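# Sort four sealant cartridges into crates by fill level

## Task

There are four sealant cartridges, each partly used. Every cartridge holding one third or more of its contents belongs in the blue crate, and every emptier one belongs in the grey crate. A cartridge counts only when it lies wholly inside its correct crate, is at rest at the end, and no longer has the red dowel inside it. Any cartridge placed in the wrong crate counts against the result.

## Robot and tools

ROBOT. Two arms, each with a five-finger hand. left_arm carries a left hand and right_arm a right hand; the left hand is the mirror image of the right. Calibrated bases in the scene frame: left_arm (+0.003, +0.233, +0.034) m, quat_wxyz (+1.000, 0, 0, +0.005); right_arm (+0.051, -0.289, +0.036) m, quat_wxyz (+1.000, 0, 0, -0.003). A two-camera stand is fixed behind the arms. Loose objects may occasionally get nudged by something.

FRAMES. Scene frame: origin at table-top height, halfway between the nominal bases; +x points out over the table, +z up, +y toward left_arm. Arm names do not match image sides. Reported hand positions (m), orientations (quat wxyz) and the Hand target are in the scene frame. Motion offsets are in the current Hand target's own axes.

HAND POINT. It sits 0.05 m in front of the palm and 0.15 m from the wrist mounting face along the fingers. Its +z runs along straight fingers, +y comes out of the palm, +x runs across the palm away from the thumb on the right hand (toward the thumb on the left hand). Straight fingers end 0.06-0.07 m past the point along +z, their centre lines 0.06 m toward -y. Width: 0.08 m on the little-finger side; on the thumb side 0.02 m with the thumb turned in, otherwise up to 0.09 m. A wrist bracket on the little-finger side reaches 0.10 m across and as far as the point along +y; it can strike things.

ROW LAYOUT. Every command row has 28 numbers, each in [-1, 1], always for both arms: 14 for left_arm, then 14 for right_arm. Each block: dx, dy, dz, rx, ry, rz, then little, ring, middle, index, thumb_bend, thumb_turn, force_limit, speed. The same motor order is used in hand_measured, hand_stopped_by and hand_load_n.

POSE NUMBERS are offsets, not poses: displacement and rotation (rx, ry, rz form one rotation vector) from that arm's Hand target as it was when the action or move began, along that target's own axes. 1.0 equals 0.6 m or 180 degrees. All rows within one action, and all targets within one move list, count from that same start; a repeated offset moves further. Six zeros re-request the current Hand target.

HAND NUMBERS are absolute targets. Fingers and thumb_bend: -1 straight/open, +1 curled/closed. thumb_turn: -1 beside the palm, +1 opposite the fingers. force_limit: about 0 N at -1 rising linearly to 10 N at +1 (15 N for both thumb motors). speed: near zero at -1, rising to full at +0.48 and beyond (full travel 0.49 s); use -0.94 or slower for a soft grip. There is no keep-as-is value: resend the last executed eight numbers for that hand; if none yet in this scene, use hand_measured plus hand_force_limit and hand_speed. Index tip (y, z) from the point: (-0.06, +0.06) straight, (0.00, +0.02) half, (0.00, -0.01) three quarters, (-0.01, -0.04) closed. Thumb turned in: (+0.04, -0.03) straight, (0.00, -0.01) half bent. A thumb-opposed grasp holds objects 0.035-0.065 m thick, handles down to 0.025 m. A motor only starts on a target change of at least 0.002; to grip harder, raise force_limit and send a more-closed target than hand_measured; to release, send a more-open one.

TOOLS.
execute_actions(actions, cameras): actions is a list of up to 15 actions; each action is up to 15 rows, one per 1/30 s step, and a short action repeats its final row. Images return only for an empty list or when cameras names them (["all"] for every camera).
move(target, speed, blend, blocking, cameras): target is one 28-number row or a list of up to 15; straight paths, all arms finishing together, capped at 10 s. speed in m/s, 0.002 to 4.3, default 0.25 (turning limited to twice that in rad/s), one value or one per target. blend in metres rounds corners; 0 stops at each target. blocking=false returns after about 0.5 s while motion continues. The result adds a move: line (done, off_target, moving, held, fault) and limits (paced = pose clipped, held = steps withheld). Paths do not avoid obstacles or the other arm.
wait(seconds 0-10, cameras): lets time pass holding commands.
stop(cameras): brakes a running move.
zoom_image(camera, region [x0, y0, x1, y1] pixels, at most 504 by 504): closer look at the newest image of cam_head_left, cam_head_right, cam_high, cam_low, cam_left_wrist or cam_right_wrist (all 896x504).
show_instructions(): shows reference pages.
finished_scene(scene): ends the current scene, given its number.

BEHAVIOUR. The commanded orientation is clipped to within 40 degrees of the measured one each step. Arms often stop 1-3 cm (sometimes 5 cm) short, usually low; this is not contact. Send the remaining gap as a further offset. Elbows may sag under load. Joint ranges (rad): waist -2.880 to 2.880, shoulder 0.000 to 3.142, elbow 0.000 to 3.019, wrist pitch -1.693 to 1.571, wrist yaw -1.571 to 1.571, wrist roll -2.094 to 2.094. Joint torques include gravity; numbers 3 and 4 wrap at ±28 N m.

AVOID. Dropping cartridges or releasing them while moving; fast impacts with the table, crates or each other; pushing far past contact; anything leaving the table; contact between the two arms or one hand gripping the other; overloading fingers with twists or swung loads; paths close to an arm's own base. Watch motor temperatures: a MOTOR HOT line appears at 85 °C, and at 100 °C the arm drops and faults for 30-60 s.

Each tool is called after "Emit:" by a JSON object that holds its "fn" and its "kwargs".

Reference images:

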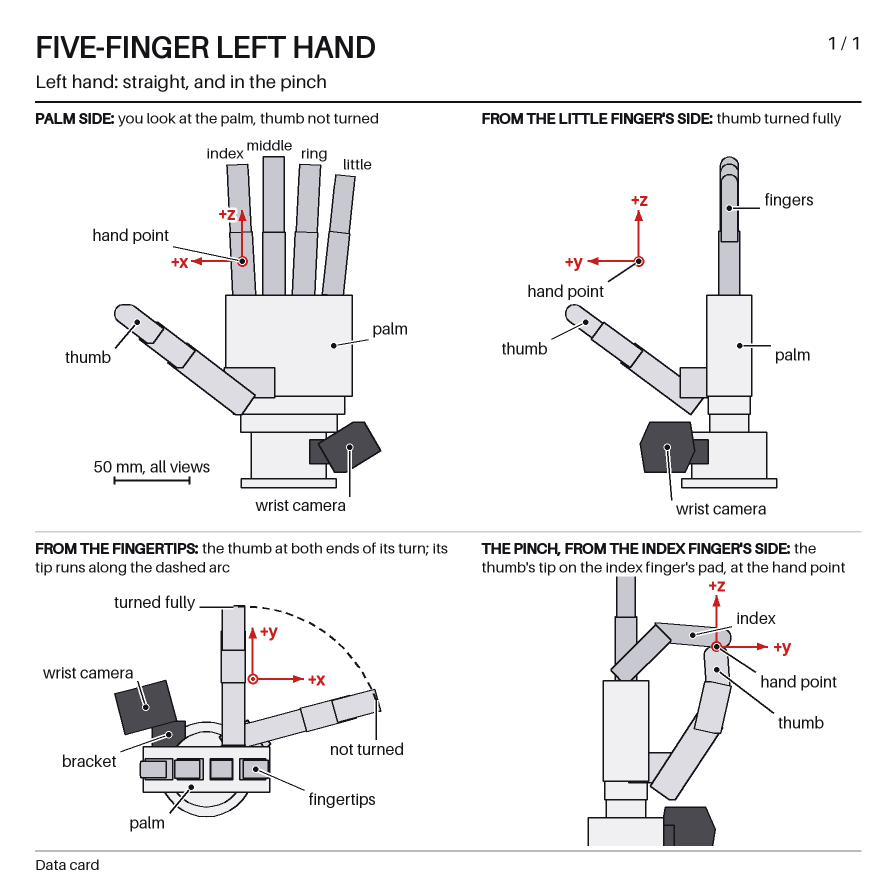

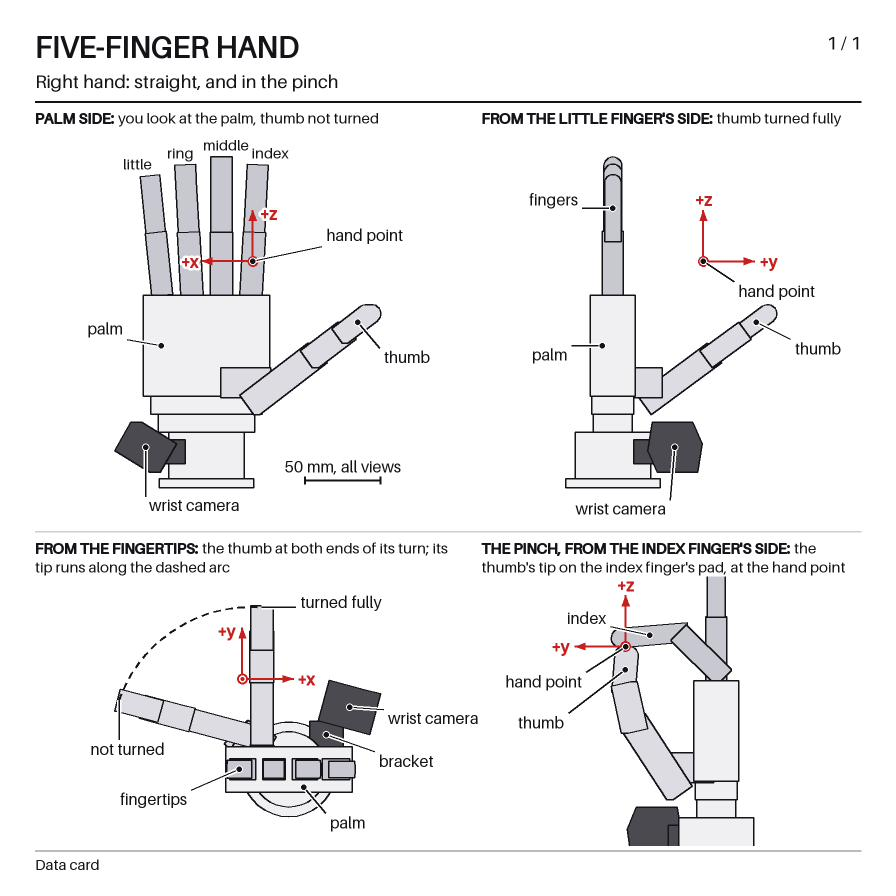

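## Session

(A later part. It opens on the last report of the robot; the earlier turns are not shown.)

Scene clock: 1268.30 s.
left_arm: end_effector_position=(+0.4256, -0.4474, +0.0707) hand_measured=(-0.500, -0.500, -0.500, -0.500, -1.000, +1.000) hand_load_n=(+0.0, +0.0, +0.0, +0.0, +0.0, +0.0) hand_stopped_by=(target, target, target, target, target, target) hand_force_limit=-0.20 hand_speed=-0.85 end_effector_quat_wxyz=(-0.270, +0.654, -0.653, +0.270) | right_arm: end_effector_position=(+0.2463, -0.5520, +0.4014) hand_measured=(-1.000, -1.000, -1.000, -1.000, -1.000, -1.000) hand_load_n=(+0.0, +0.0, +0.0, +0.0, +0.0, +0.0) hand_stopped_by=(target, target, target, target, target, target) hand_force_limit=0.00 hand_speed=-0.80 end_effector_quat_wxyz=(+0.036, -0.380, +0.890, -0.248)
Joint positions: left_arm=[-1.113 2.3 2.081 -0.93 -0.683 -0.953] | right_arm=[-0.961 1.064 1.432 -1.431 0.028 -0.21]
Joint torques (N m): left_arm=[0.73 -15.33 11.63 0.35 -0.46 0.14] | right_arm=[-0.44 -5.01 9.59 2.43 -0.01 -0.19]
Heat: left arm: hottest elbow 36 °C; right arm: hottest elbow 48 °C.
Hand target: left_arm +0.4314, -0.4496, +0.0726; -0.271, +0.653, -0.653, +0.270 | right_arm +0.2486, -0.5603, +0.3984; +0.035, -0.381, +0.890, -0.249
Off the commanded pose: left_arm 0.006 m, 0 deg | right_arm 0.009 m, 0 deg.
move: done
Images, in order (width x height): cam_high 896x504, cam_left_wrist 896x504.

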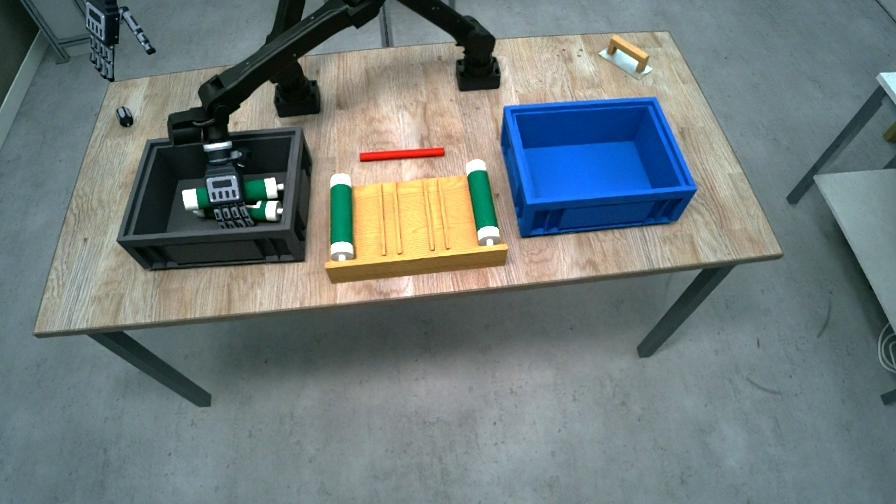

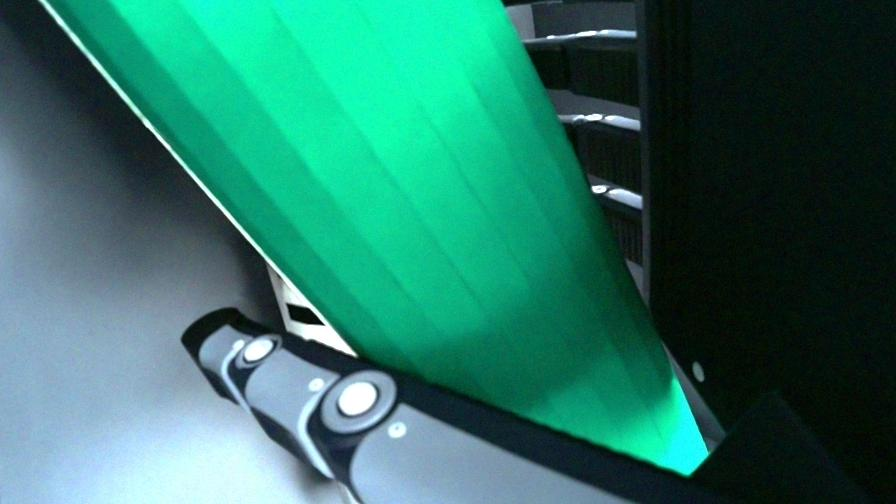

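Emit:
{"fn": "move", "kwargs": {"target": [[0,0.055,0.01,0,0,0,-0.5,-0.5,-0.5,-0.5,-1,1,-0.2,-0.85,0,0,0,0,0,0,-1,-1,-1,-1,-1,-1,0,-0.8]], "speed": 0.05, "cameras": ["cam_left_wrist","cam_high"]}}

Emit:
{"fn": "zoom_image", "kwargs": {"camera": "cam_high", "region": [110, 110, 320, 280]}}

Scene clock: 1275.37 s.
left_arm: end_effector_position=(+0.4210, -0.4438, +0.0546) hand_measured=(-0.500, -0.500, -0.500, -0.500, -1.000, +1.000) hand_load_n=(+0.5, -0.5, +0.0, +0.0, +0.0, +0.0) hand_stopped_by=(target, target, target, target, target, target) hand_force_limit=-0.20 hand_speed=-0.85 end_effector_quat_wxyz=(-0.273, +0.655, -0.651, +0.269) | right_arm: end_effector_position=(+0.2463, -0.5520, +0.4014) hand_measured=(-1.000, -1.000, -1.000, -1.000, -1.000, -1.000) hand_load_n=(+0.0, +0.0, +0.0, +0.0, +0.0, +0.0) hand_stopped_by=(target, target, target, target, target, target) hand_force_limit=0.00 hand_speed=-0.80 end_effector_quat_wxyz=(+0.036, -0.380, +0.890, -0.248)
Joint positions: left_arm=[-1.118 2.3 2.038 -0.896 -0.691 -0.964] | right_arm=[-0.961 1.064 1.432 -1.431 0.028 -0.21]
Joint torques (N m): left_arm=[-0.91 -15.33 8.69 1.14 -0.49 -0.02] | right_arm=[-0.56 -5.07 9.68 2.45 -0.03 -0.19]
Heat: left arm: hottest elbow 36 °C; right arm: hottest elbow 48 °C.
Hand target: left_arm +0.4122, -0.4497, +0.0450; -0.271, +0.653, -0.653, +0.270 | right_arm +0.2486, -0.5603, +0.3984; +0.035, -0.381, +0.890, -0.249
Off the commanded pose: left_arm 0.014 m, 0 deg | right_arm 0.009 m, 0 deg.
move: off_target (left_arm)
Images, in order (width x height): cam_high 896x504, cam_left_wrist 896x504.

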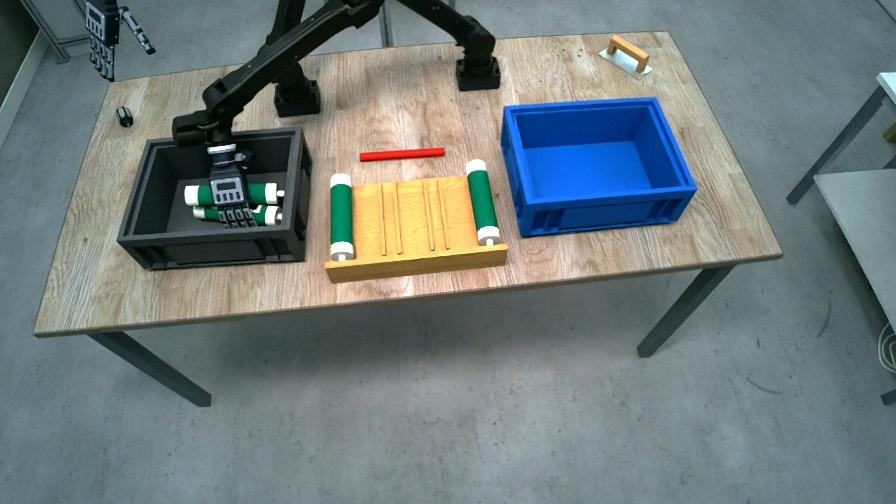

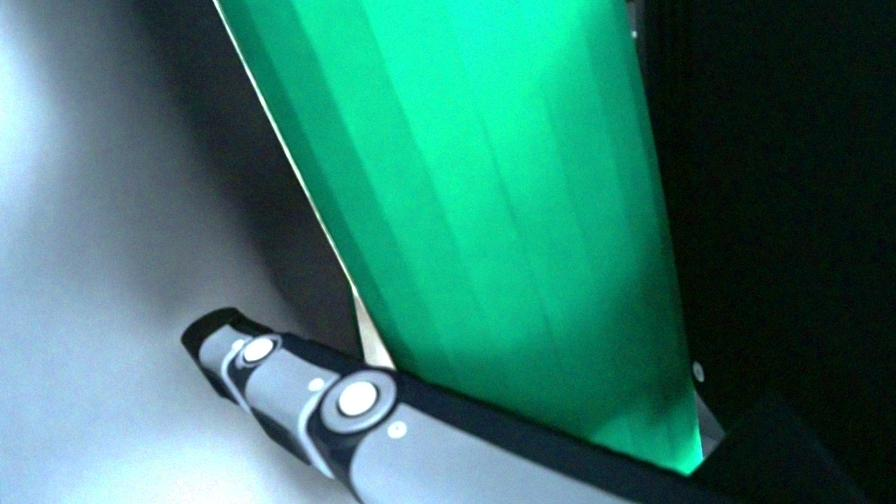

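Scaled by 2.400.

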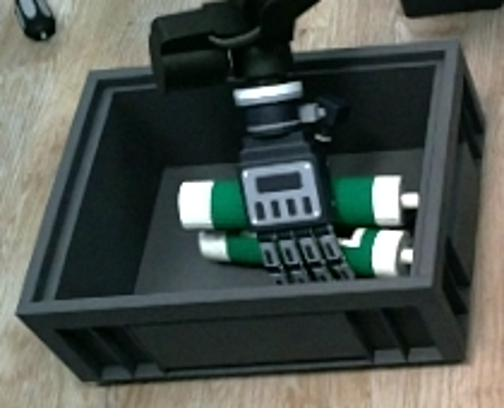

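Emit:
{"fn": "move", "kwargs": {"target": [[0,0,0,0,0,0,-0.8,-0.8,-0.8,-0.8,-1,-1,-0.2,-0.75,0,0,0,0,0,0,-1,-1,-1,-1,-1,-1,0,-0.8]], "speed": 0.05, "cameras": ["cam_left_wrist","cam_high"]}}

Emit:
{"fn": "zoom_image", "kwargs": {"camera": "cam_high", "region": [110, 110, 320, 280]}}

Scene clock: 1287.90 s.
left_arm: end_effector_position=(+0.4201, -0.4433, +0.0531) hand_measured=(-0.800, -0.800, -0.800, -0.800, -1.000, -1.000) hand_load_n=(+0.0, +0.0, +0.0, +0.0, +0.0, +0.0) hand_stopped_by=(target, target, target, target, target, target) hand_force_limit=-0.20 hand_speed=-0.75 end_effector_quat_wxyz=(-0.273, +0.655, -0.651, +0.268) | right_arm: end_effector_position=(+0.2463, -0.5520, +0.4014) hand_measured=(-1.000, -1.000, -1.000, -1.000, -1.000, -1.000) hand_load_n=(+0.0, +0.0, +0.5, +0.0, +0.0, +0.0) hand_stopped_by=(target, target, target, target, target, target) hand_force_limit=0.00 hand_speed=-0.80 end_effector_quat_wxyz=(+0.036, -0.380, +0.890, -0.248)
Joint positions: left_arm=[-1.119 2.3 2.034 -0.895 -0.691 -0.965] | right_arm=[-0.961 1.064 1.432 -1.431 0.028 -0.21]
Joint torques (N m): left_arm=[-0.85 -15.27 9.01 1.1 -0.51 -0.01] | right_arm=[-0.85 -5.13 9.68 2.39 -0.01 -0.21]
Heat: left arm: hottest elbow 37 °C; right arm: hottest elbow 47 °C.
Hand target: left_arm +0.4123, -0.4497, +0.0450; -0.271, +0.653, -0.653, +0.270 | right_arm +0.2486, -0.5603, +0.3984; +0.035, -0.381, +0.890, -0.249
Off the commanded pose: left_arm 0.013 m, 0 deg | right_arm 0.009 m, 0 deg.
move: off_target (left_arm)
Images, in order (width x height): cam_high 896x504, cam_left_wrist 896x504.

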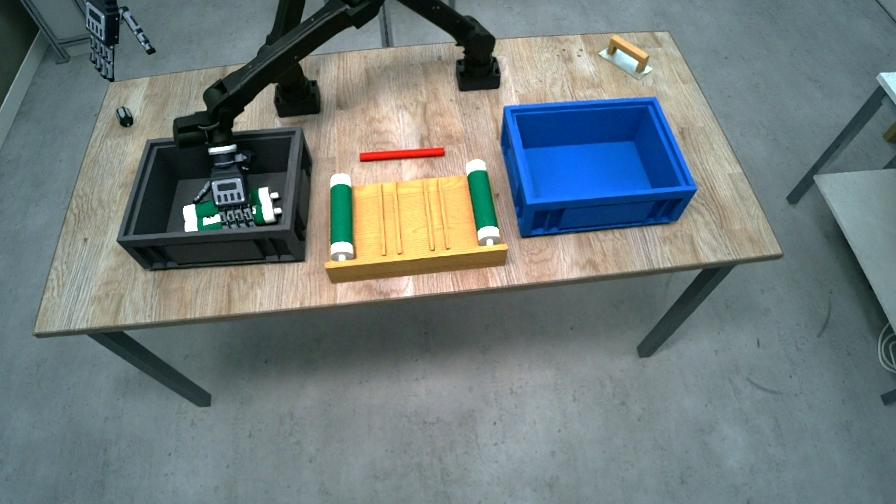

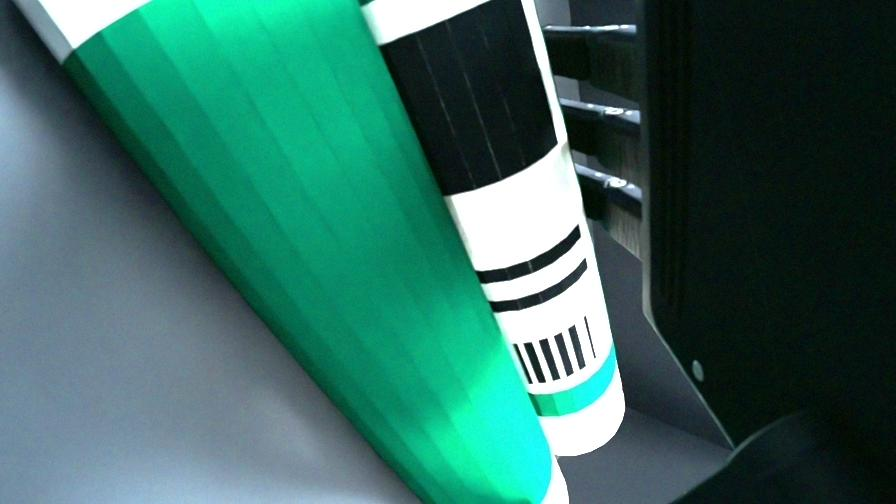

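Scaled by 2.400.

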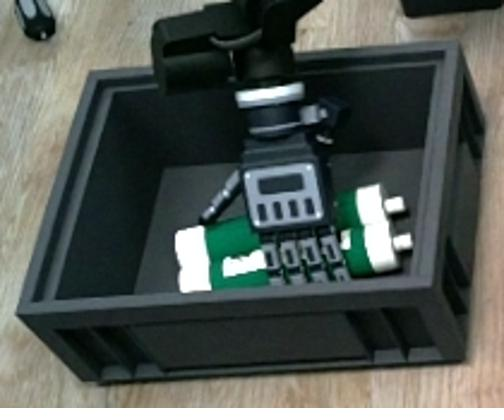

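Emit:
{"fn": "move", "kwargs": {"target": [[0,-0.318,-0.318,0,0,0,-0.5,-0.5,-0.5,-0.5,-1,-1,-0.2,-0.2,0,0,0,0,0,0,-1,-1,-1,-1,-1,-1,0,-0.8],[-0.9167,-0.3923,-0.2792,0,0.354,0.3535,-0.5,-0.5,-0.5,-0.5,-1,1,-0.2,-0.2,0,0,0,0,0,0,-1,-1,-1,-1,-1,-1,0,-0.8]], "speed": 0.35, "blend": 0.08}}

Scene clock: 1306.00 s.
left_arm: end_effector_position=(+0.4454, +0.1014, +0.3139) hand_measured=(-0.500, -0.500, -0.500, -0.500, -1.000, +1.000) hand_load_n=(+0.0, +0.0, +0.0, +0.0, +0.0, +0.0) hand_stopped_by=(target, target, target, target, target, target) hand_force_limit=-0.20 hand_speed=-0.20 end_effector_quat_wxyz=(-0.019, -0.011, +0.924, -0.381) | right_arm: end_effector_position=(+0.2463, -0.5520, +0.4014) hand_measured=(-1.000, -1.000, -1.000, -1.000, -1.000, -1.000) hand_load_n=(+0.0, +0.0, +0.0, +0.0, +0.0, +0.0) hand_stopped_by=(target, target, target, target, target, target) hand_force_limit=0.00 hand_speed=-0.80 end_effector_quat_wxyz=(+0.036, -0.380, +0.890, -0.248)
Joint positions: left_arm=[-0.087 1.593 1.659 -1.599 0.781 1.454] | right_arm=[-0.961 1.064 1.432 -1.431 0.028 -0.21]
Joint torques (N m): left_arm=[0.15 -7.77 14.34 -0.16 0.56 0.13] | right_arm=[-0.38 -5.19 9.57 2.39 -0.01 -0.21]
Heat: left arm: hottest elbow 37 °C; right arm: hottest elbow 47 °C.
Hand target: left_arm +0.4596, +0.1000, +0.3304; +0.000, +0.000, +0.924, -0.382 | right_arm +0.2486, -0.5603, +0.3984; +0.035, -0.381, +0.890, -0.249
Off the commanded pose: left_arm 0.022 m, 3 deg | right_arm 0.009 m, 0 deg.
move: off_target (left_arm); target 2's new numbers were sent with left_arm's hand 0.022 m and 3 deg from that target

Emit:
{"fn": "move", "kwargs": {"target": [[-0.0307,0.2879,0.1136,-0.0833,0,0,-0.5,-0.5,-0.5,-0.5,-0.92,1,-0.2,-0.2,0,0,0,0,0,0,-1,-1,-1,-1,-1,-1,0,-0.8]], "speed": 0.25, "cameras": ["cam_left_wrist","cam_high","cam_head_left"]}}

Scene clock: 1346.37 s.
left_arm: end_effector_position=(+0.4739, +0.1684, +0.1624) hand_measured=(-0.500, -0.500, -0.500, -0.500, -0.920, +1.000) hand_load_n=(+0.0, +0.0, +0.0, +0.0, +0.0, +0.0) hand_stopped_by=(target, target, target, target, target, target) hand_force_limit=-0.20 hand_speed=-0.20 end_effector_quat_wxyz=(-0.006, +0.000, +0.966, -0.259) | right_arm: end_effector_position=(+0.2463, -0.5520, +0.4014) hand_measured=(-1.000, -1.000, -1.000, -1.000, -1.000, -1.000) hand_load_n=(+0.0, +0.0, +0.0, +0.0, +0.0, +0.0) hand_stopped_by=(target, target, target, target, target, target) hand_force_limit=0.00 hand_speed=-0.80 end_effector_quat_wxyz=(+0.036, -0.380, +0.890, -0.248)
Joint positions: left_arm=[-0.048 1.691 1.432 -1.304 0.525 1.531] | right_arm=[-0.961 1.064 1.432 -1.431 0.028 -0.21]
Joint torques (N m): left_arm=[1.03 -9 8.69 0.39 0.29 0.14] | right_arm=[-0.73 -4.95 9.59 2.39 -0.01 -0.19]
Motor temperatures (°C): left_arm=[26 30 40 27 28 25] | right_arm=[29 31 46 25 28 25]
Heat: left arm: hottest elbow 40 °C; right arm: hottest elbow 46 °C.
Hand target: left_arm +0.4780, +0.1742, +0.1601; +0.000, +0.000, +0.966, -0.259 | right_arm +0.2486, -0.5603, +0.3984; +0.035, -0.381, +0.890, -0.249
Off the commanded pose: left_arm 0.007 m, 1 deg | right_arm 0.009 m, 0 deg.
move: done
Images, in order (width x height): cam_head_left 896x504, cam_high 896x504, cam_left_wrist 896x504.

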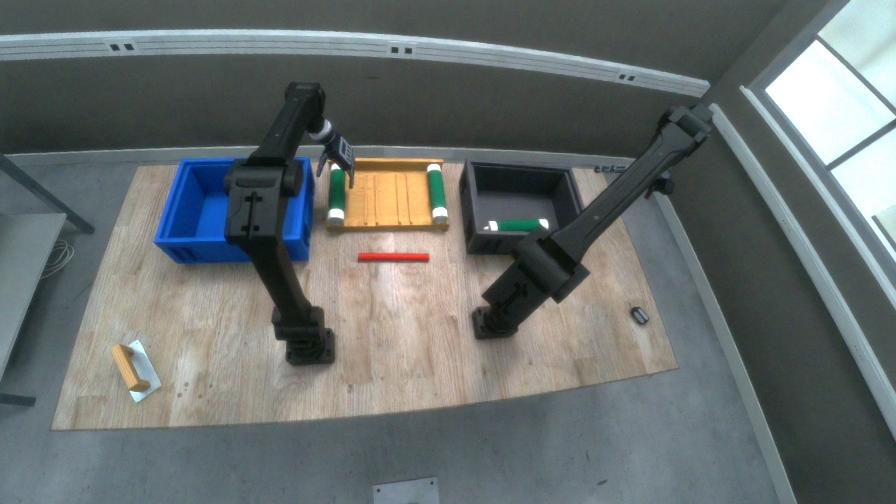

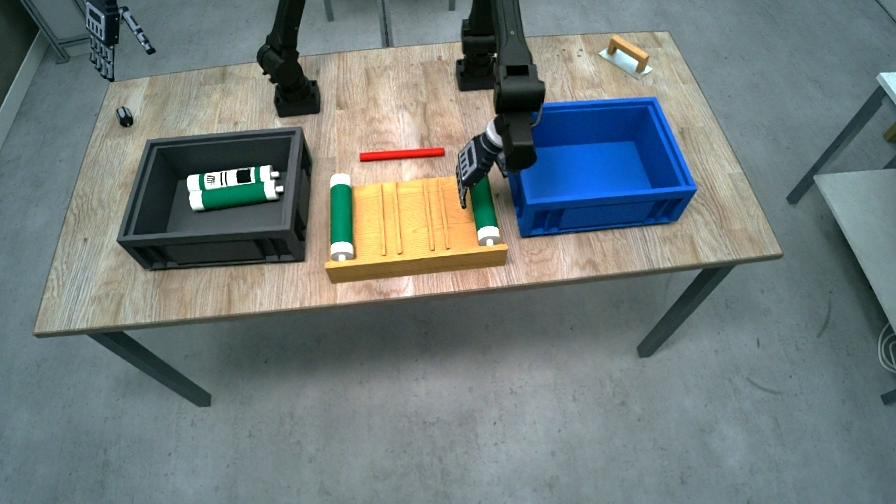

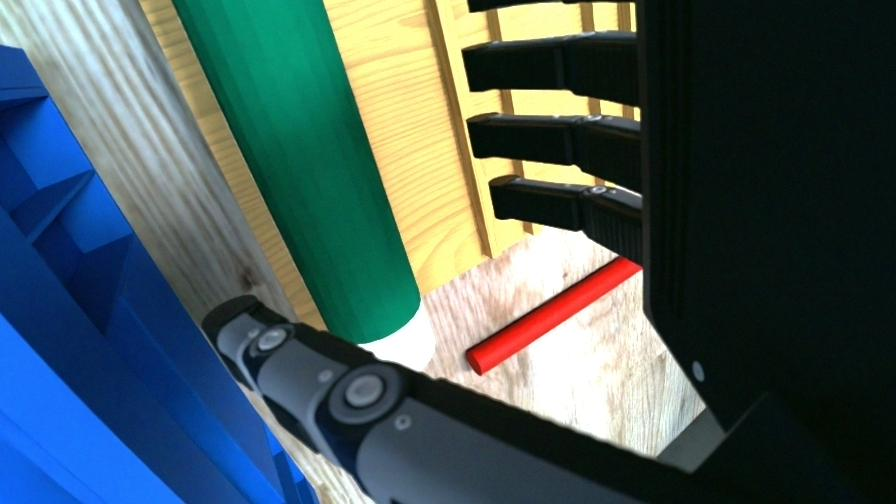

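Emit:
{"fn": "move", "kwargs": {"target": [[0,0.0712,0.1033,0,0,0,-0.5,-0.5,-0.5,-0.5,-0.92,1,-0.2,-0.2,0,0,0,0,0,0,-1,-1,-1,-1,-1,-1,0,-0.8]], "speed": 0.08, "cameras": ["cam_left_wrist","cam_high"]}}

Scene clock: 1365.43 s.
left_arm: end_effector_position=(+0.4757, +0.1732, +0.0906) hand_measured=(-0.500, -0.500, -0.500, -0.500, -0.920, +1.000) hand_load_n=(+0.0, +0.0, +0.0, +0.0, +0.0, +0.0) hand_stopped_by=(target, target, target, target, target, target) hand_force_limit=-0.20 hand_speed=-0.20 end_effector_quat_wxyz=(-0.002, +0.003, +0.966, -0.260) | right_arm: end_effector_position=(+0.2463, -0.5520, +0.4014) hand_measured=(-1.000, -1.000, -1.000, -1.000, -1.000, -1.000) hand_load_n=(+0.0, +0.0, +0.0, +0.0, +0.0, +0.0) hand_stopped_by=(target, target, target, target, target, target) hand_force_limit=0.00 hand_speed=-0.80 end_effector_quat_wxyz=(+0.036, -0.380, +0.890, -0.248)
Joint positions: left_arm=[-0.038 1.754 1.318 -1.125 0.525 1.546] | right_arm=[-0.961 1.064 1.432 -1.431 0.028 -0.21]
Joint torques (N m): left_arm=[1.14 -9.05 7.98 0.53 0.28 0.18] | right_arm=[-0.44 -5.19 9.65 2.45 0 -0.21]
Heat: left arm: hottest elbow 40 °C; right arm: hottest elbow 46 °C.
Hand target: left_arm +0.4781, +0.1802, +0.0852; +0.000, +0.000, +0.966, -0.259 | right_arm +0.2486, -0.5603, +0.3984; +0.035, -0.381, +0.890, -0.249
Off the commanded pose: left_arm 0.009 m, 0 deg | right_arm 0.009 m, 0 deg.
move: done
Images, in order (width x height): cam_high 896x504, cam_left_wrist 896x504.

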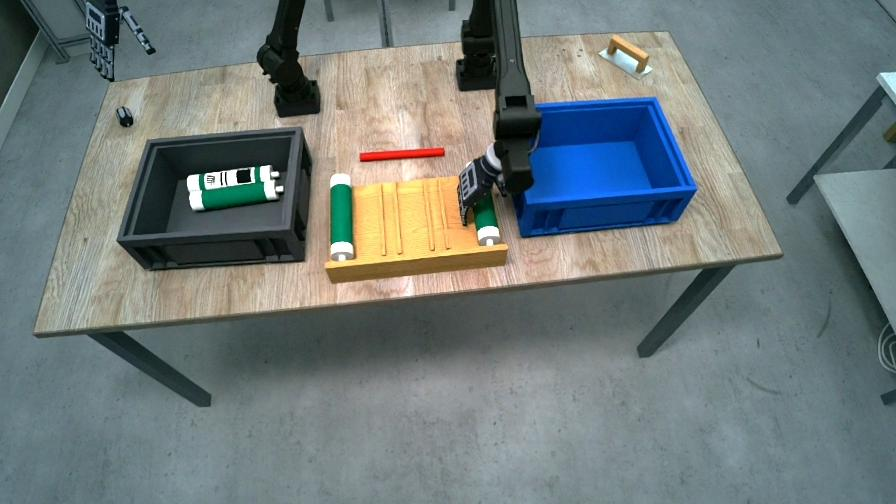

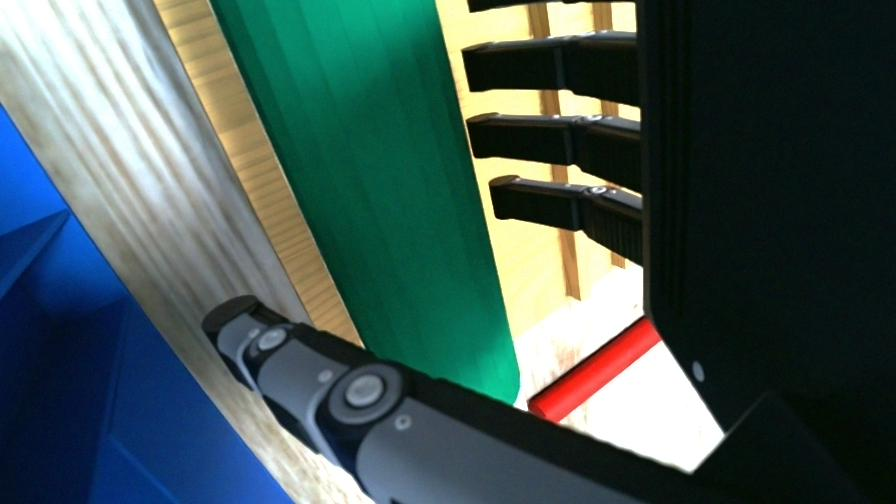

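Emit:
{"fn": "move", "kwargs": {"target": [[0,0.008,0.0135,0,0,0,-0.5,-0.5,-0.5,-0.5,-0.92,1,-0.2,-0.2,0,0,0,0,0,0,-1,-1,-1,-1,-1,-1,0,-0.8],[0,0.008,0.0135,0,0,0,0.4,0.4,0.4,0.4,0.4,1,-0.2,-0.88,0,0,0,0,0,0,-1,-1,-1,-1,-1,-1,0,-0.8]], "speed": 0.08, "cameras": ["cam_left_wrist"]}}

Scene clock: 1375.17 s.
left_arm: end_effector_position=(+0.4764, +0.1722, +0.0822) hand_measured=(-0.056, -0.090, -0.234, -0.068, -0.706, +1.000) hand_load_n=(+4.0, +2.0, +2.0, +5.5, +10.0, +4.0) hand_stopped_by=(force, force, force, force, force, target) hand_force_limit=-0.20 hand_speed=-0.88 end_effector_quat_wxyz=(-0.001, +0.003, +0.965, -0.262) | right_arm: end_effector_position=(+0.2463, -0.5520, +0.4014) hand_measured=(-1.000, -1.000, -1.000, -1.000, -1.000, -1.000) hand_load_n=(+0.0, +0.0, +0.0, +0.0, +0.0, +0.0) hand_stopped_by=(target, target, target, target, target, target) hand_force_limit=0.00 hand_speed=-0.80 end_effector_quat_wxyz=(+0.036, -0.380, +0.890, -0.248)
Joint positions: left_arm=[-0.038 1.764 1.307 -1.102 0.53 1.546] | right_arm=[-0.961 1.064 1.432 -1.431 0.028 -0.21]
Joint torques (N m): left_arm=[1.32 -8.88 7.77 0.46 0.1 0.11] | right_arm=[-0.73 -5.13 9.63 2.4 -0.03 -0.18]
Heat: left arm: hottest elbow 39 °C; right arm: hottest elbow 46 °C.
Hand target: left_arm +0.4781, +0.1803, +0.0757; +0.000, +0.000, +0.966, -0.259 | right_arm +0.2486, -0.5603, +0.3984; +0.035, -0.381, +0.890, -0.249
Off the commanded pose: left_arm 0.011 m, 1 deg | right_arm 0.009 m, 0 deg.
move: off_target (left_arm)
Images, in order (width x height): cam_left_wrist 896x504.

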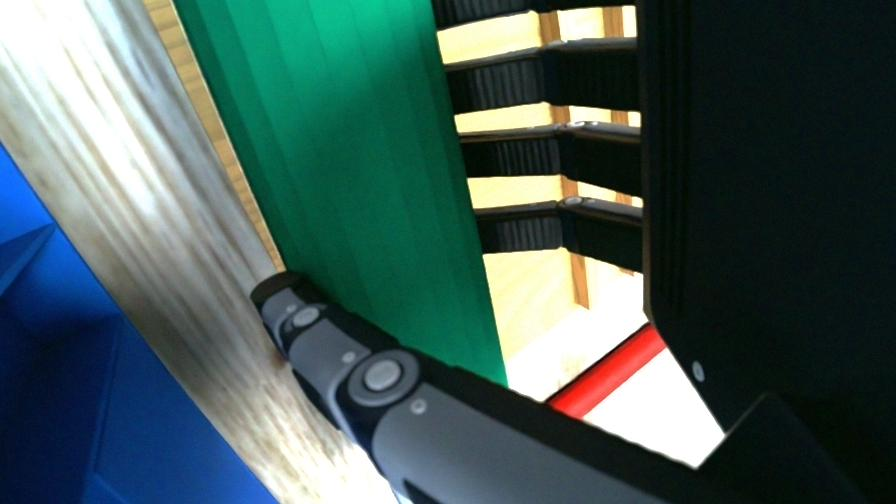

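Emit:
{"fn": "move", "kwargs": {"target": [[0,-0.15,-0.2598,0,0,0,0.4,0.4,0.4,0.4,0.4,1,-0.2,-0.88,0,0,0,0,0,0,-1,-1,-1,-1,-1,-1,0,-0.8],[0.0467,-0.3977,-0.3555,-0.1306,-0.1306,-0.4877,0.4,0.4,0.4,0.4,0.4,1,-0.2,-0.88,0,0,0,0,0,0,-1,-1,-1,-1,-1,-1,0,-0.8],[0.105,-0.4037,-0.1692,0.5041,0,-0.5821,0.4,0.4,0.4,0.4,0.4,1,-0.2,-0.88,0,0,0,0,0,0,-1,-1,-1,-1,-1,-1,0,-0.8]], "speed": [0.15,0.3,0.3], "blend": [0.04,0.04,0]}}

Scene clock: 1400.27 s.
left_arm: end_effector_position=(+0.4173, +0.0261, +0.2800) hand_measured=(-0.056, -0.090, -0.234, -0.068, -0.706, +1.000) hand_load_n=(+3.5, +2.0, +0.0, +5.0, +10.0, +3.0) hand_stopped_by=(force, force, force, force, force, target) hand_force_limit=-0.20 hand_speed=-0.88 end_effector_quat_wxyz=(+0.174, +0.690, -0.185, +0.678) | right_arm: end_effector_position=(+0.2463, -0.5520, +0.4014) hand_measured=(-1.000, -1.000, -1.000, -1.000, -1.000, -1.000) hand_load_n=(+0.0, +0.0, +0.0, +0.0, -0.5, +0.0) hand_stopped_by=(target, target, target, target, target, target) hand_force_limit=0.00 hand_speed=-0.80 end_effector_quat_wxyz=(+0.036, -0.380, +0.890, -0.248)
Joint positions: left_arm=[-0.219 1.218 0.366 0.831 0.304 -1.554] | right_arm=[-0.961 1.064 1.432 -1.431 0.028 -0.21]
Joint torques (N m): left_arm=[-0.91 -2.26 7.54 2.3 -0.1 -0.19] | right_arm=[-0.73 -5.13 9.7 2.44 -0.01 -0.21]
Heat: left arm: hottest elbow 38 °C; right arm: hottest elbow 46 °C.
Hand target: left_arm +0.4152, +0.0212, +0.2846; +0.183, +0.683, -0.183, +0.683 | right_arm +0.2486, -0.5603, +0.3984; +0.035, -0.381, +0.890, -0.249
Off the commanded pose: left_arm 0.007 m, 1 deg | right_arm 0.009 m, 0 deg.
move: done

Emit:
{"fn": "move", "kwargs": {"target": [[0,0,0,0,0,0,0.4,0.4,0.4,0.4,0.4,1,-0.2,-0.88,-0.4975,0.0405,-0.1547,0.037,-0.1301,-0.242,-1,-1,-1,-1,-1,-1,0,-0.8],[0,0,0,0,0,0,0.4,0.4,0.4,0.4,0.4,1,-0.2,-0.88,-0.9433,0.3512,-0.3895,0.037,-0.1301,-0.242,-1,-1,-1,-1,-1,-1,0,-0.8]], "speed": 0.35, "blend": 0.08, "cameras": ["cam_right_wrist"]}}

Scene clock: 1418.97 s.
left_arm: end_effector_position=(+0.4173, +0.0261, +0.2801) hand_measured=(-0.056, -0.090, -0.234, -0.068, -0.706, +1.000) hand_load_n=(+3.5, +2.0, +0.0, +5.0, +10.0, +2.5) hand_stopped_by=(force, force, force, force, force, target) hand_force_limit=-0.20 hand_speed=-0.88 end_effector_quat_wxyz=(+0.174, +0.690, -0.185, +0.678) | right_arm: end_effector_position=(+0.4419, +0.0472, +0.4261) hand_measured=(-1.000, -1.000, -1.000, -1.000, -1.000, -1.000) hand_load_n=(+0.0, +0.0, +0.0, +0.5, +0.0, +0.0) hand_stopped_by=(target, target, target, target, target, target) hand_force_limit=0.00 hand_speed=-0.80 end_effector_quat_wxyz=(-0.133, +0.726, -0.641, +0.213)
Joint positions: left_arm=[-0.219 1.218 0.366 0.831 0.304 -1.554] | right_arm=[0.758 1.629 2.054 -1.669 0.396 0.562]
Joint torques (N m): left_arm=[-0.85 -2.14 7.56 2.48 -0.09 -0.16] | right_arm=[-0.21 -12.98 13.16 0.79 0.38 0.03]
Heat: left arm: hottest elbow 38 °C; right arm: hottest elbow 46 °C.
Hand target: left_arm +0.4151, +0.0212, +0.2847; +0.183, +0.683, -0.183, +0.683 | right_arm +0.4509, +0.0540, +0.4309; -0.137, +0.720, -0.645, +0.214
Off the commanded pose: left_arm 0.007 m, 1 deg | right_arm 0.012 m, 1 deg.
move: off_target (right_arm)
Images, in order (width x height): cam_right_wrist 896x504.

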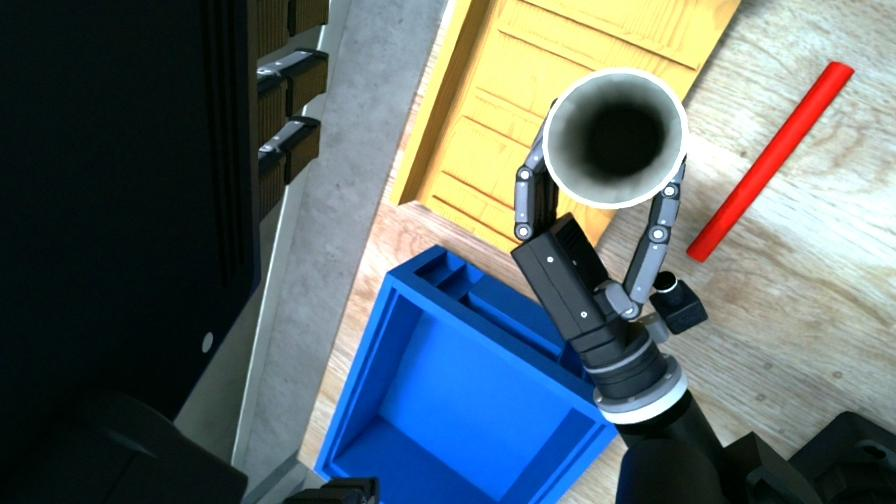

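Emit:
{"fn": "zoom_image", "kwargs": {"camera": "cam_right_wrist", "region": [535, 60, 695, 220]}}

Emit:
{"fn": "zoom_image", "kwargs": {"camera": "cam_right_wrist", "region": [575, 90, 675, 190]}}

Scaled by 3.150.

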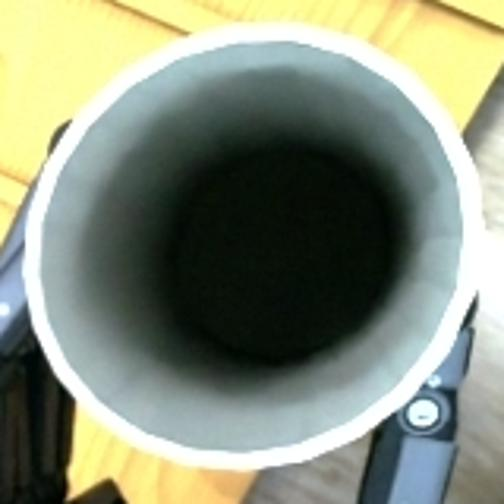

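Scaled by 5.040.

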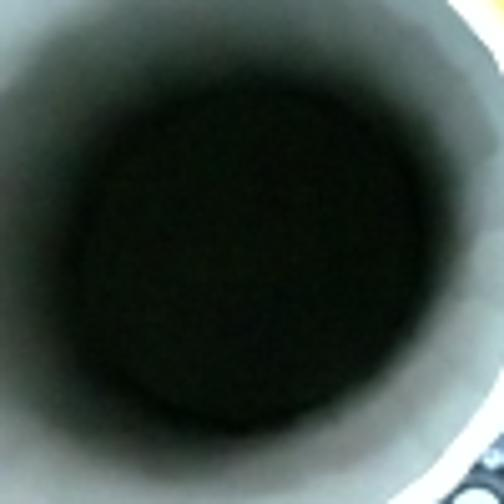

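Emit:
{"fn": "move", "kwargs": {"target": [[0,0,0,0,0,0,0.4,0.4,0.4,0.4,0.4,1,-0.2,-0.88,0.579,0.1233,0.0212,0,0,0,-1,-1,-1,-1,-1,-1,0,-0.8],[0,0,0,0,0,0,0.4,0.4,0.4,0.4,0.4,1,-0.2,-0.88,0.979,0.4513,-0.0385,-0.037,0.131,0.242,-1,-1,-1,-1,-1,-1,0,-0.8]], "speed": 0.4, "blend": 0.08}}

Emit:
{"fn": "move", "kwargs": {"target": [[0.1083,0.0733,0.1097,-0.0654,-0.3039,0.3987,0.4,0.4,0.4,0.4,0.4,1,-0.2,-0.88,0,0,0,0,0,0,-1,-1,-1,-1,-1,-1,0,-0.8],[-0.0583,0.6412,0.476,-0.0654,-0.3039,0.3987,0.4,0.4,0.4,0.4,0.4,1,-0.2,-0.88,0,0,0,0,0,0,-1,-1,-1,-1,-1,-1,0,-0.8],[-0.2583,0.6287,0.4977,-0.0654,-0.3039,0.3987,0.4,0.4,0.4,0.4,0.4,1,-0.2,-0.88,0,0,0,0,0,0,-1,-1,-1,-1,-1,-1,0,-0.8]], "speed": 0.3, "blend": [0.08,0.03,0], "cameras": ["cam_left_wrist","cam_high","cam_head_left","cam_low"]}}

Scene clock: 1449.63 s.
left_arm: end_effector_position=(+0.4173, +0.0261, +0.2801) hand_measured=(-0.056, -0.090, -0.234, -0.068, -0.706, +1.000) hand_load_n=(+3.5, +2.0, +0.0, +5.0, +10.0, +2.5) hand_stopped_by=(force, force, force, force, force, target) hand_force_limit=-0.20 hand_speed=-0.88 end_effector_quat_wxyz=(+0.174, +0.690, -0.185, +0.678) | right_arm: end_effector_position=(+0.2459, -0.5514, +0.4025) hand_measured=(-1.000, -1.000, -1.000, -1.000, -1.000, -1.000) hand_load_n=(+0.0, +0.0, +0.0, +0.0, +0.0, +0.0) hand_stopped_by=(target, target, target, target, target, target) hand_force_limit=0.00 hand_speed=-0.80 end_effector_quat_wxyz=(+0.035, -0.379, +0.890, -0.249)
Joint positions: left_arm=[-0.219 1.218 0.366 0.831 0.304 -1.554] | right_arm=[-0.96 1.063 1.433 -1.433 0.031 -0.208]
Joint torques (N m): left_arm=[-0.91 -1.96 7.51 2.47 -0.11 -0.16] | right_arm=[-0.38 -4.95 9.57 2.5 0 -0.22]
Heat: left arm: hottest elbow 37 °C; right arm: hottest elbow 49 °C.
Hand target: left_arm +0.4151, +0.0212, +0.2847; +0.183, +0.683, -0.183, +0.683 | right_arm +0.2482, -0.5597, +0.3995; +0.034, -0.381, +0.890, -0.250
Off the commanded pose: left_arm 0.007 m, 1 deg | right_arm 0.009 m, 0 deg.
move: done

Scene clock: 1454.77 s.
left_arm: end_effector_position=(+0.4705, -0.4495, +0.1014) hand_measured=(-0.056, -0.090, -0.234, -0.068, -0.706, +1.000) hand_load_n=(+3.5, +2.0, +0.0, +5.0, +10.0, +3.5) hand_stopped_by=(force, force, force, force, force, target) hand_force_limit=-0.20 hand_speed=-0.88 end_effector_quat_wxyz=(-0.275, +0.644, -0.670, +0.246) | right_arm: end_effector_position=(+0.2459, -0.5514, +0.4025) hand_measured=(-1.000, -1.000, -1.000, -1.000, -1.000, -1.000) hand_load_n=(+0.0, +0.5, +0.0, +0.0, +0.0, +0.0) hand_stopped_by=(target, target, target, target, target, target) hand_force_limit=0.00 hand_speed=-0.80 end_effector_quat_wxyz=(+0.035, -0.380, +0.890, -0.249)
Joint positions: left_arm=[-1.059 2.408 2.372 -1.118 -0.652 -0.866] | right_arm=[-0.96 1.063 1.433 -1.433 0.031 -0.208]
Joint torques (N m): left_arm=[1.14 -18.84 11.96 1.13 -0.58 0.02] | right_arm=[-0.85 -5.19 9.59 2.47 -0.04 -0.21]
Heat: left arm: hottest elbow 38 °C; right arm: hottest elbow 49 °C.
Hand target: left_arm +0.4851, -0.4548, +0.1295; -0.271, +0.652, -0.654, +0.272 | right_arm +0.2482, -0.5597, +0.3995; +0.034, -0.381, +0.890, -0.250
Off the commanded pose: left_arm 0.032 m, 4 deg | right_arm 0.009 m, 0 deg.
move: off_target (left_arm)
Images, in order (width x height): cam_head_left 896x504, cam_high 896x504, cam_low 896x504, cam_left_wrist 896x504.

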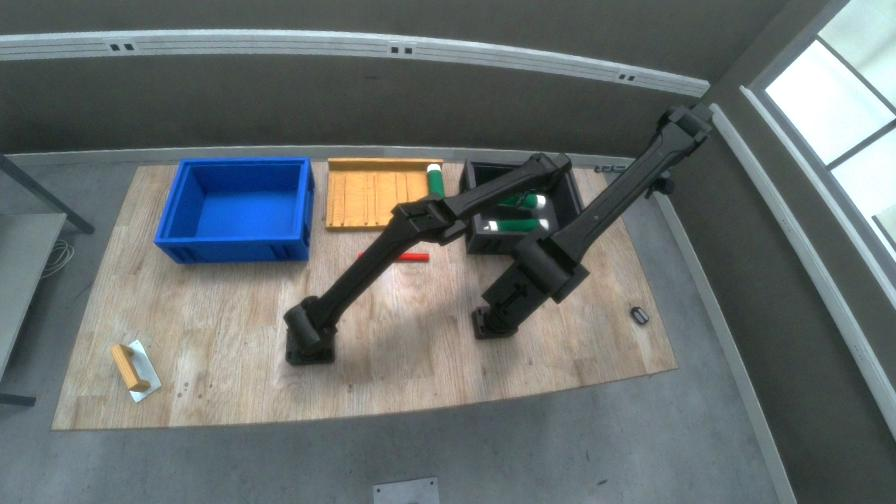

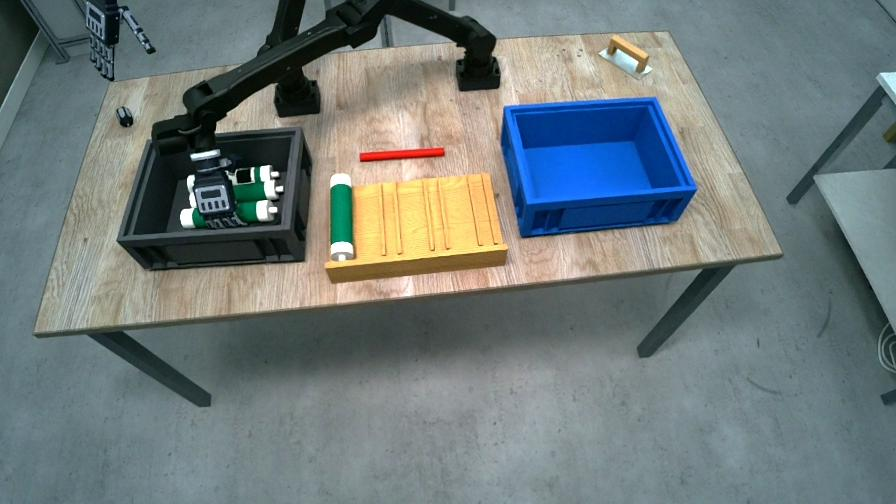

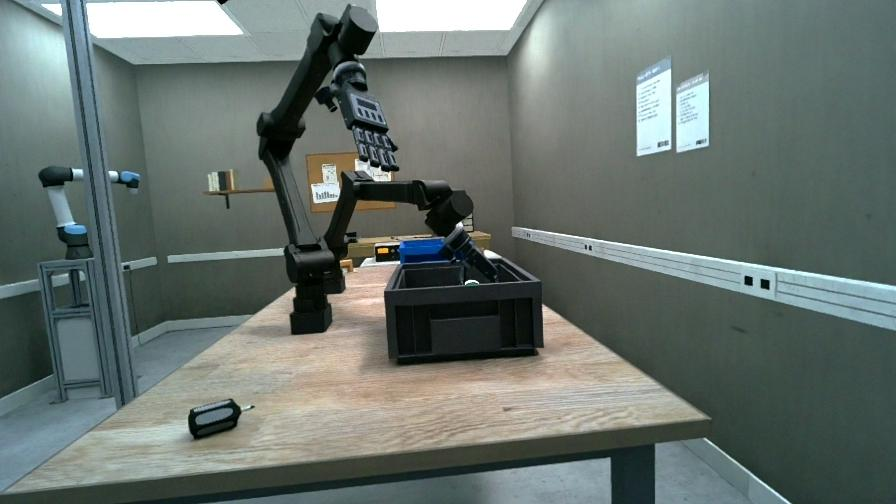

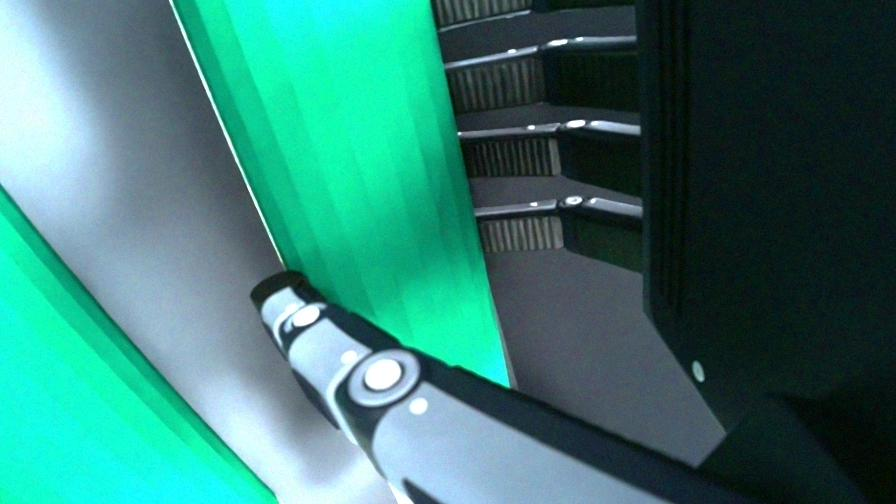

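Emit:
{"fn": "move", "kwargs": {"target": [[0,0.0589,0.0707,0,0,0,0.4,0.4,0.4,0.4,0.4,1,-0.2,-0.88,0,0,0,0,0,0,-1,-1,-1,-1,-1,-1,0,-0.8],[0,0.0789,0.0907,0,0,0,0.4,0.4,0.4,0.4,0.4,1,-0.2,-0.88,0,0,0,0,0,0,-1,-1,-1,-1,-1,-1,0,-0.8]], "speed": 0.07, "cameras": ["cam_left_wrist","cam_high"]}}

Scene clock: 1464.67 s.
left_arm: end_effector_position=(+0.4791, -0.4585, +0.0601) hand_measured=(-0.056, -0.090, -0.234, -0.068, -0.706, +1.000) hand_load_n=(+1.5, +2.5, +0.0, +5.0, +9.5, +2.0) hand_stopped_by=(force, force, force, force, force, target) hand_force_limit=-0.20 hand_speed=-0.88 end_effector_quat_wxyz=(-0.270, +0.647, -0.660, +0.269) | right_arm: end_effector_position=(+0.2459, -0.5514, +0.4025) hand_measured=(-1.000, -1.000, -1.000, -1.000, -1.000, -1.000) hand_load_n=(+0.0, +0.0, +0.0, +0.0, +0.0, +0.0) hand_stopped_by=(target, target, target, target, target, target) hand_force_limit=0.00 hand_speed=-0.80 end_effector_quat_wxyz=(+0.035, -0.380, +0.890, -0.249)
Joint positions: left_arm=[-1.056 2.424 2.279 -0.958 -0.652 -0.866] | right_arm=[-0.96 1.063 1.433 -1.433 0.031 -0.208]
Joint torques (N m): left_arm=[1.14 -16.85 9.55 1.26 -0.49 0.08] | right_arm=[-0.73 -4.72 9.63 2.44 -0.02 -0.19]
Heat: left arm: hottest elbow 38 °C; right arm: hottest elbow 49 °C.
Hand target: left_arm +0.4903, -0.4547, +0.0576; -0.271, +0.652, -0.654, +0.272 | right_arm +0.2482, -0.5597, +0.3995; +0.034, -0.381, +0.890, -0.250
Off the commanded pose: left_arm 0.012 m, 1 deg | right_arm 0.009 m, 0 deg.
move: off_target (left_arm)
Images, in order (width x height): cam_high 896x504, cam_left_wrist 896x504.

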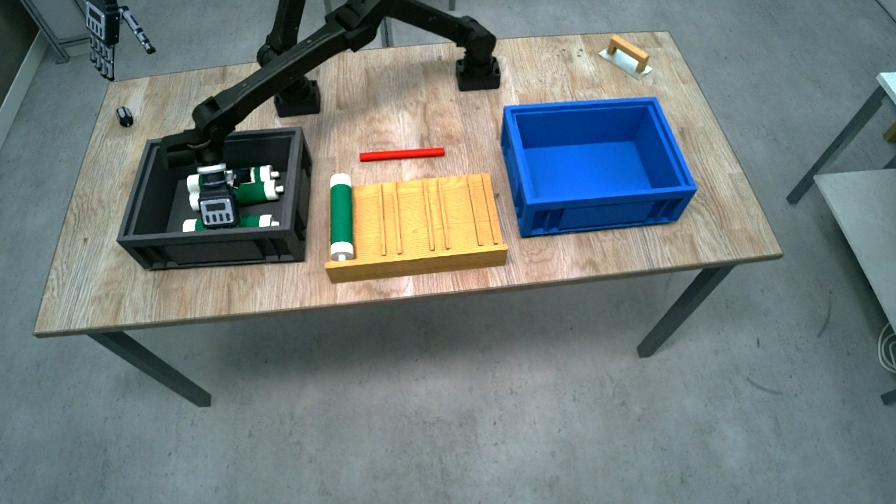

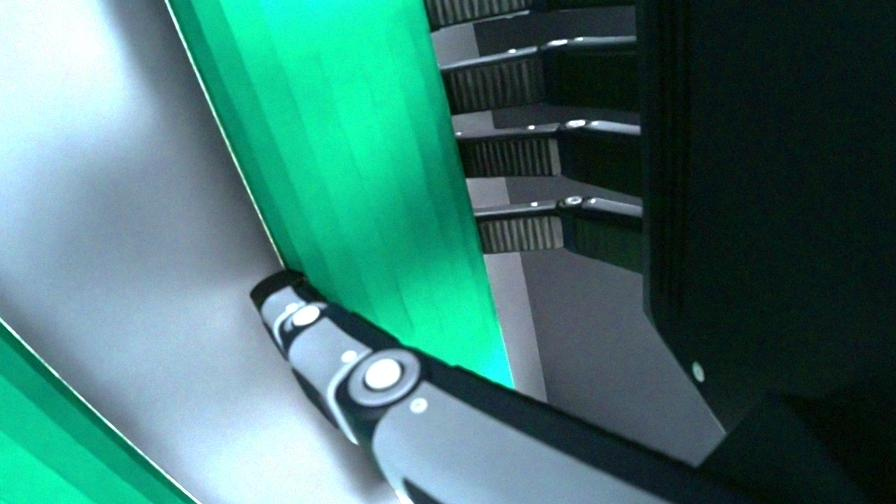

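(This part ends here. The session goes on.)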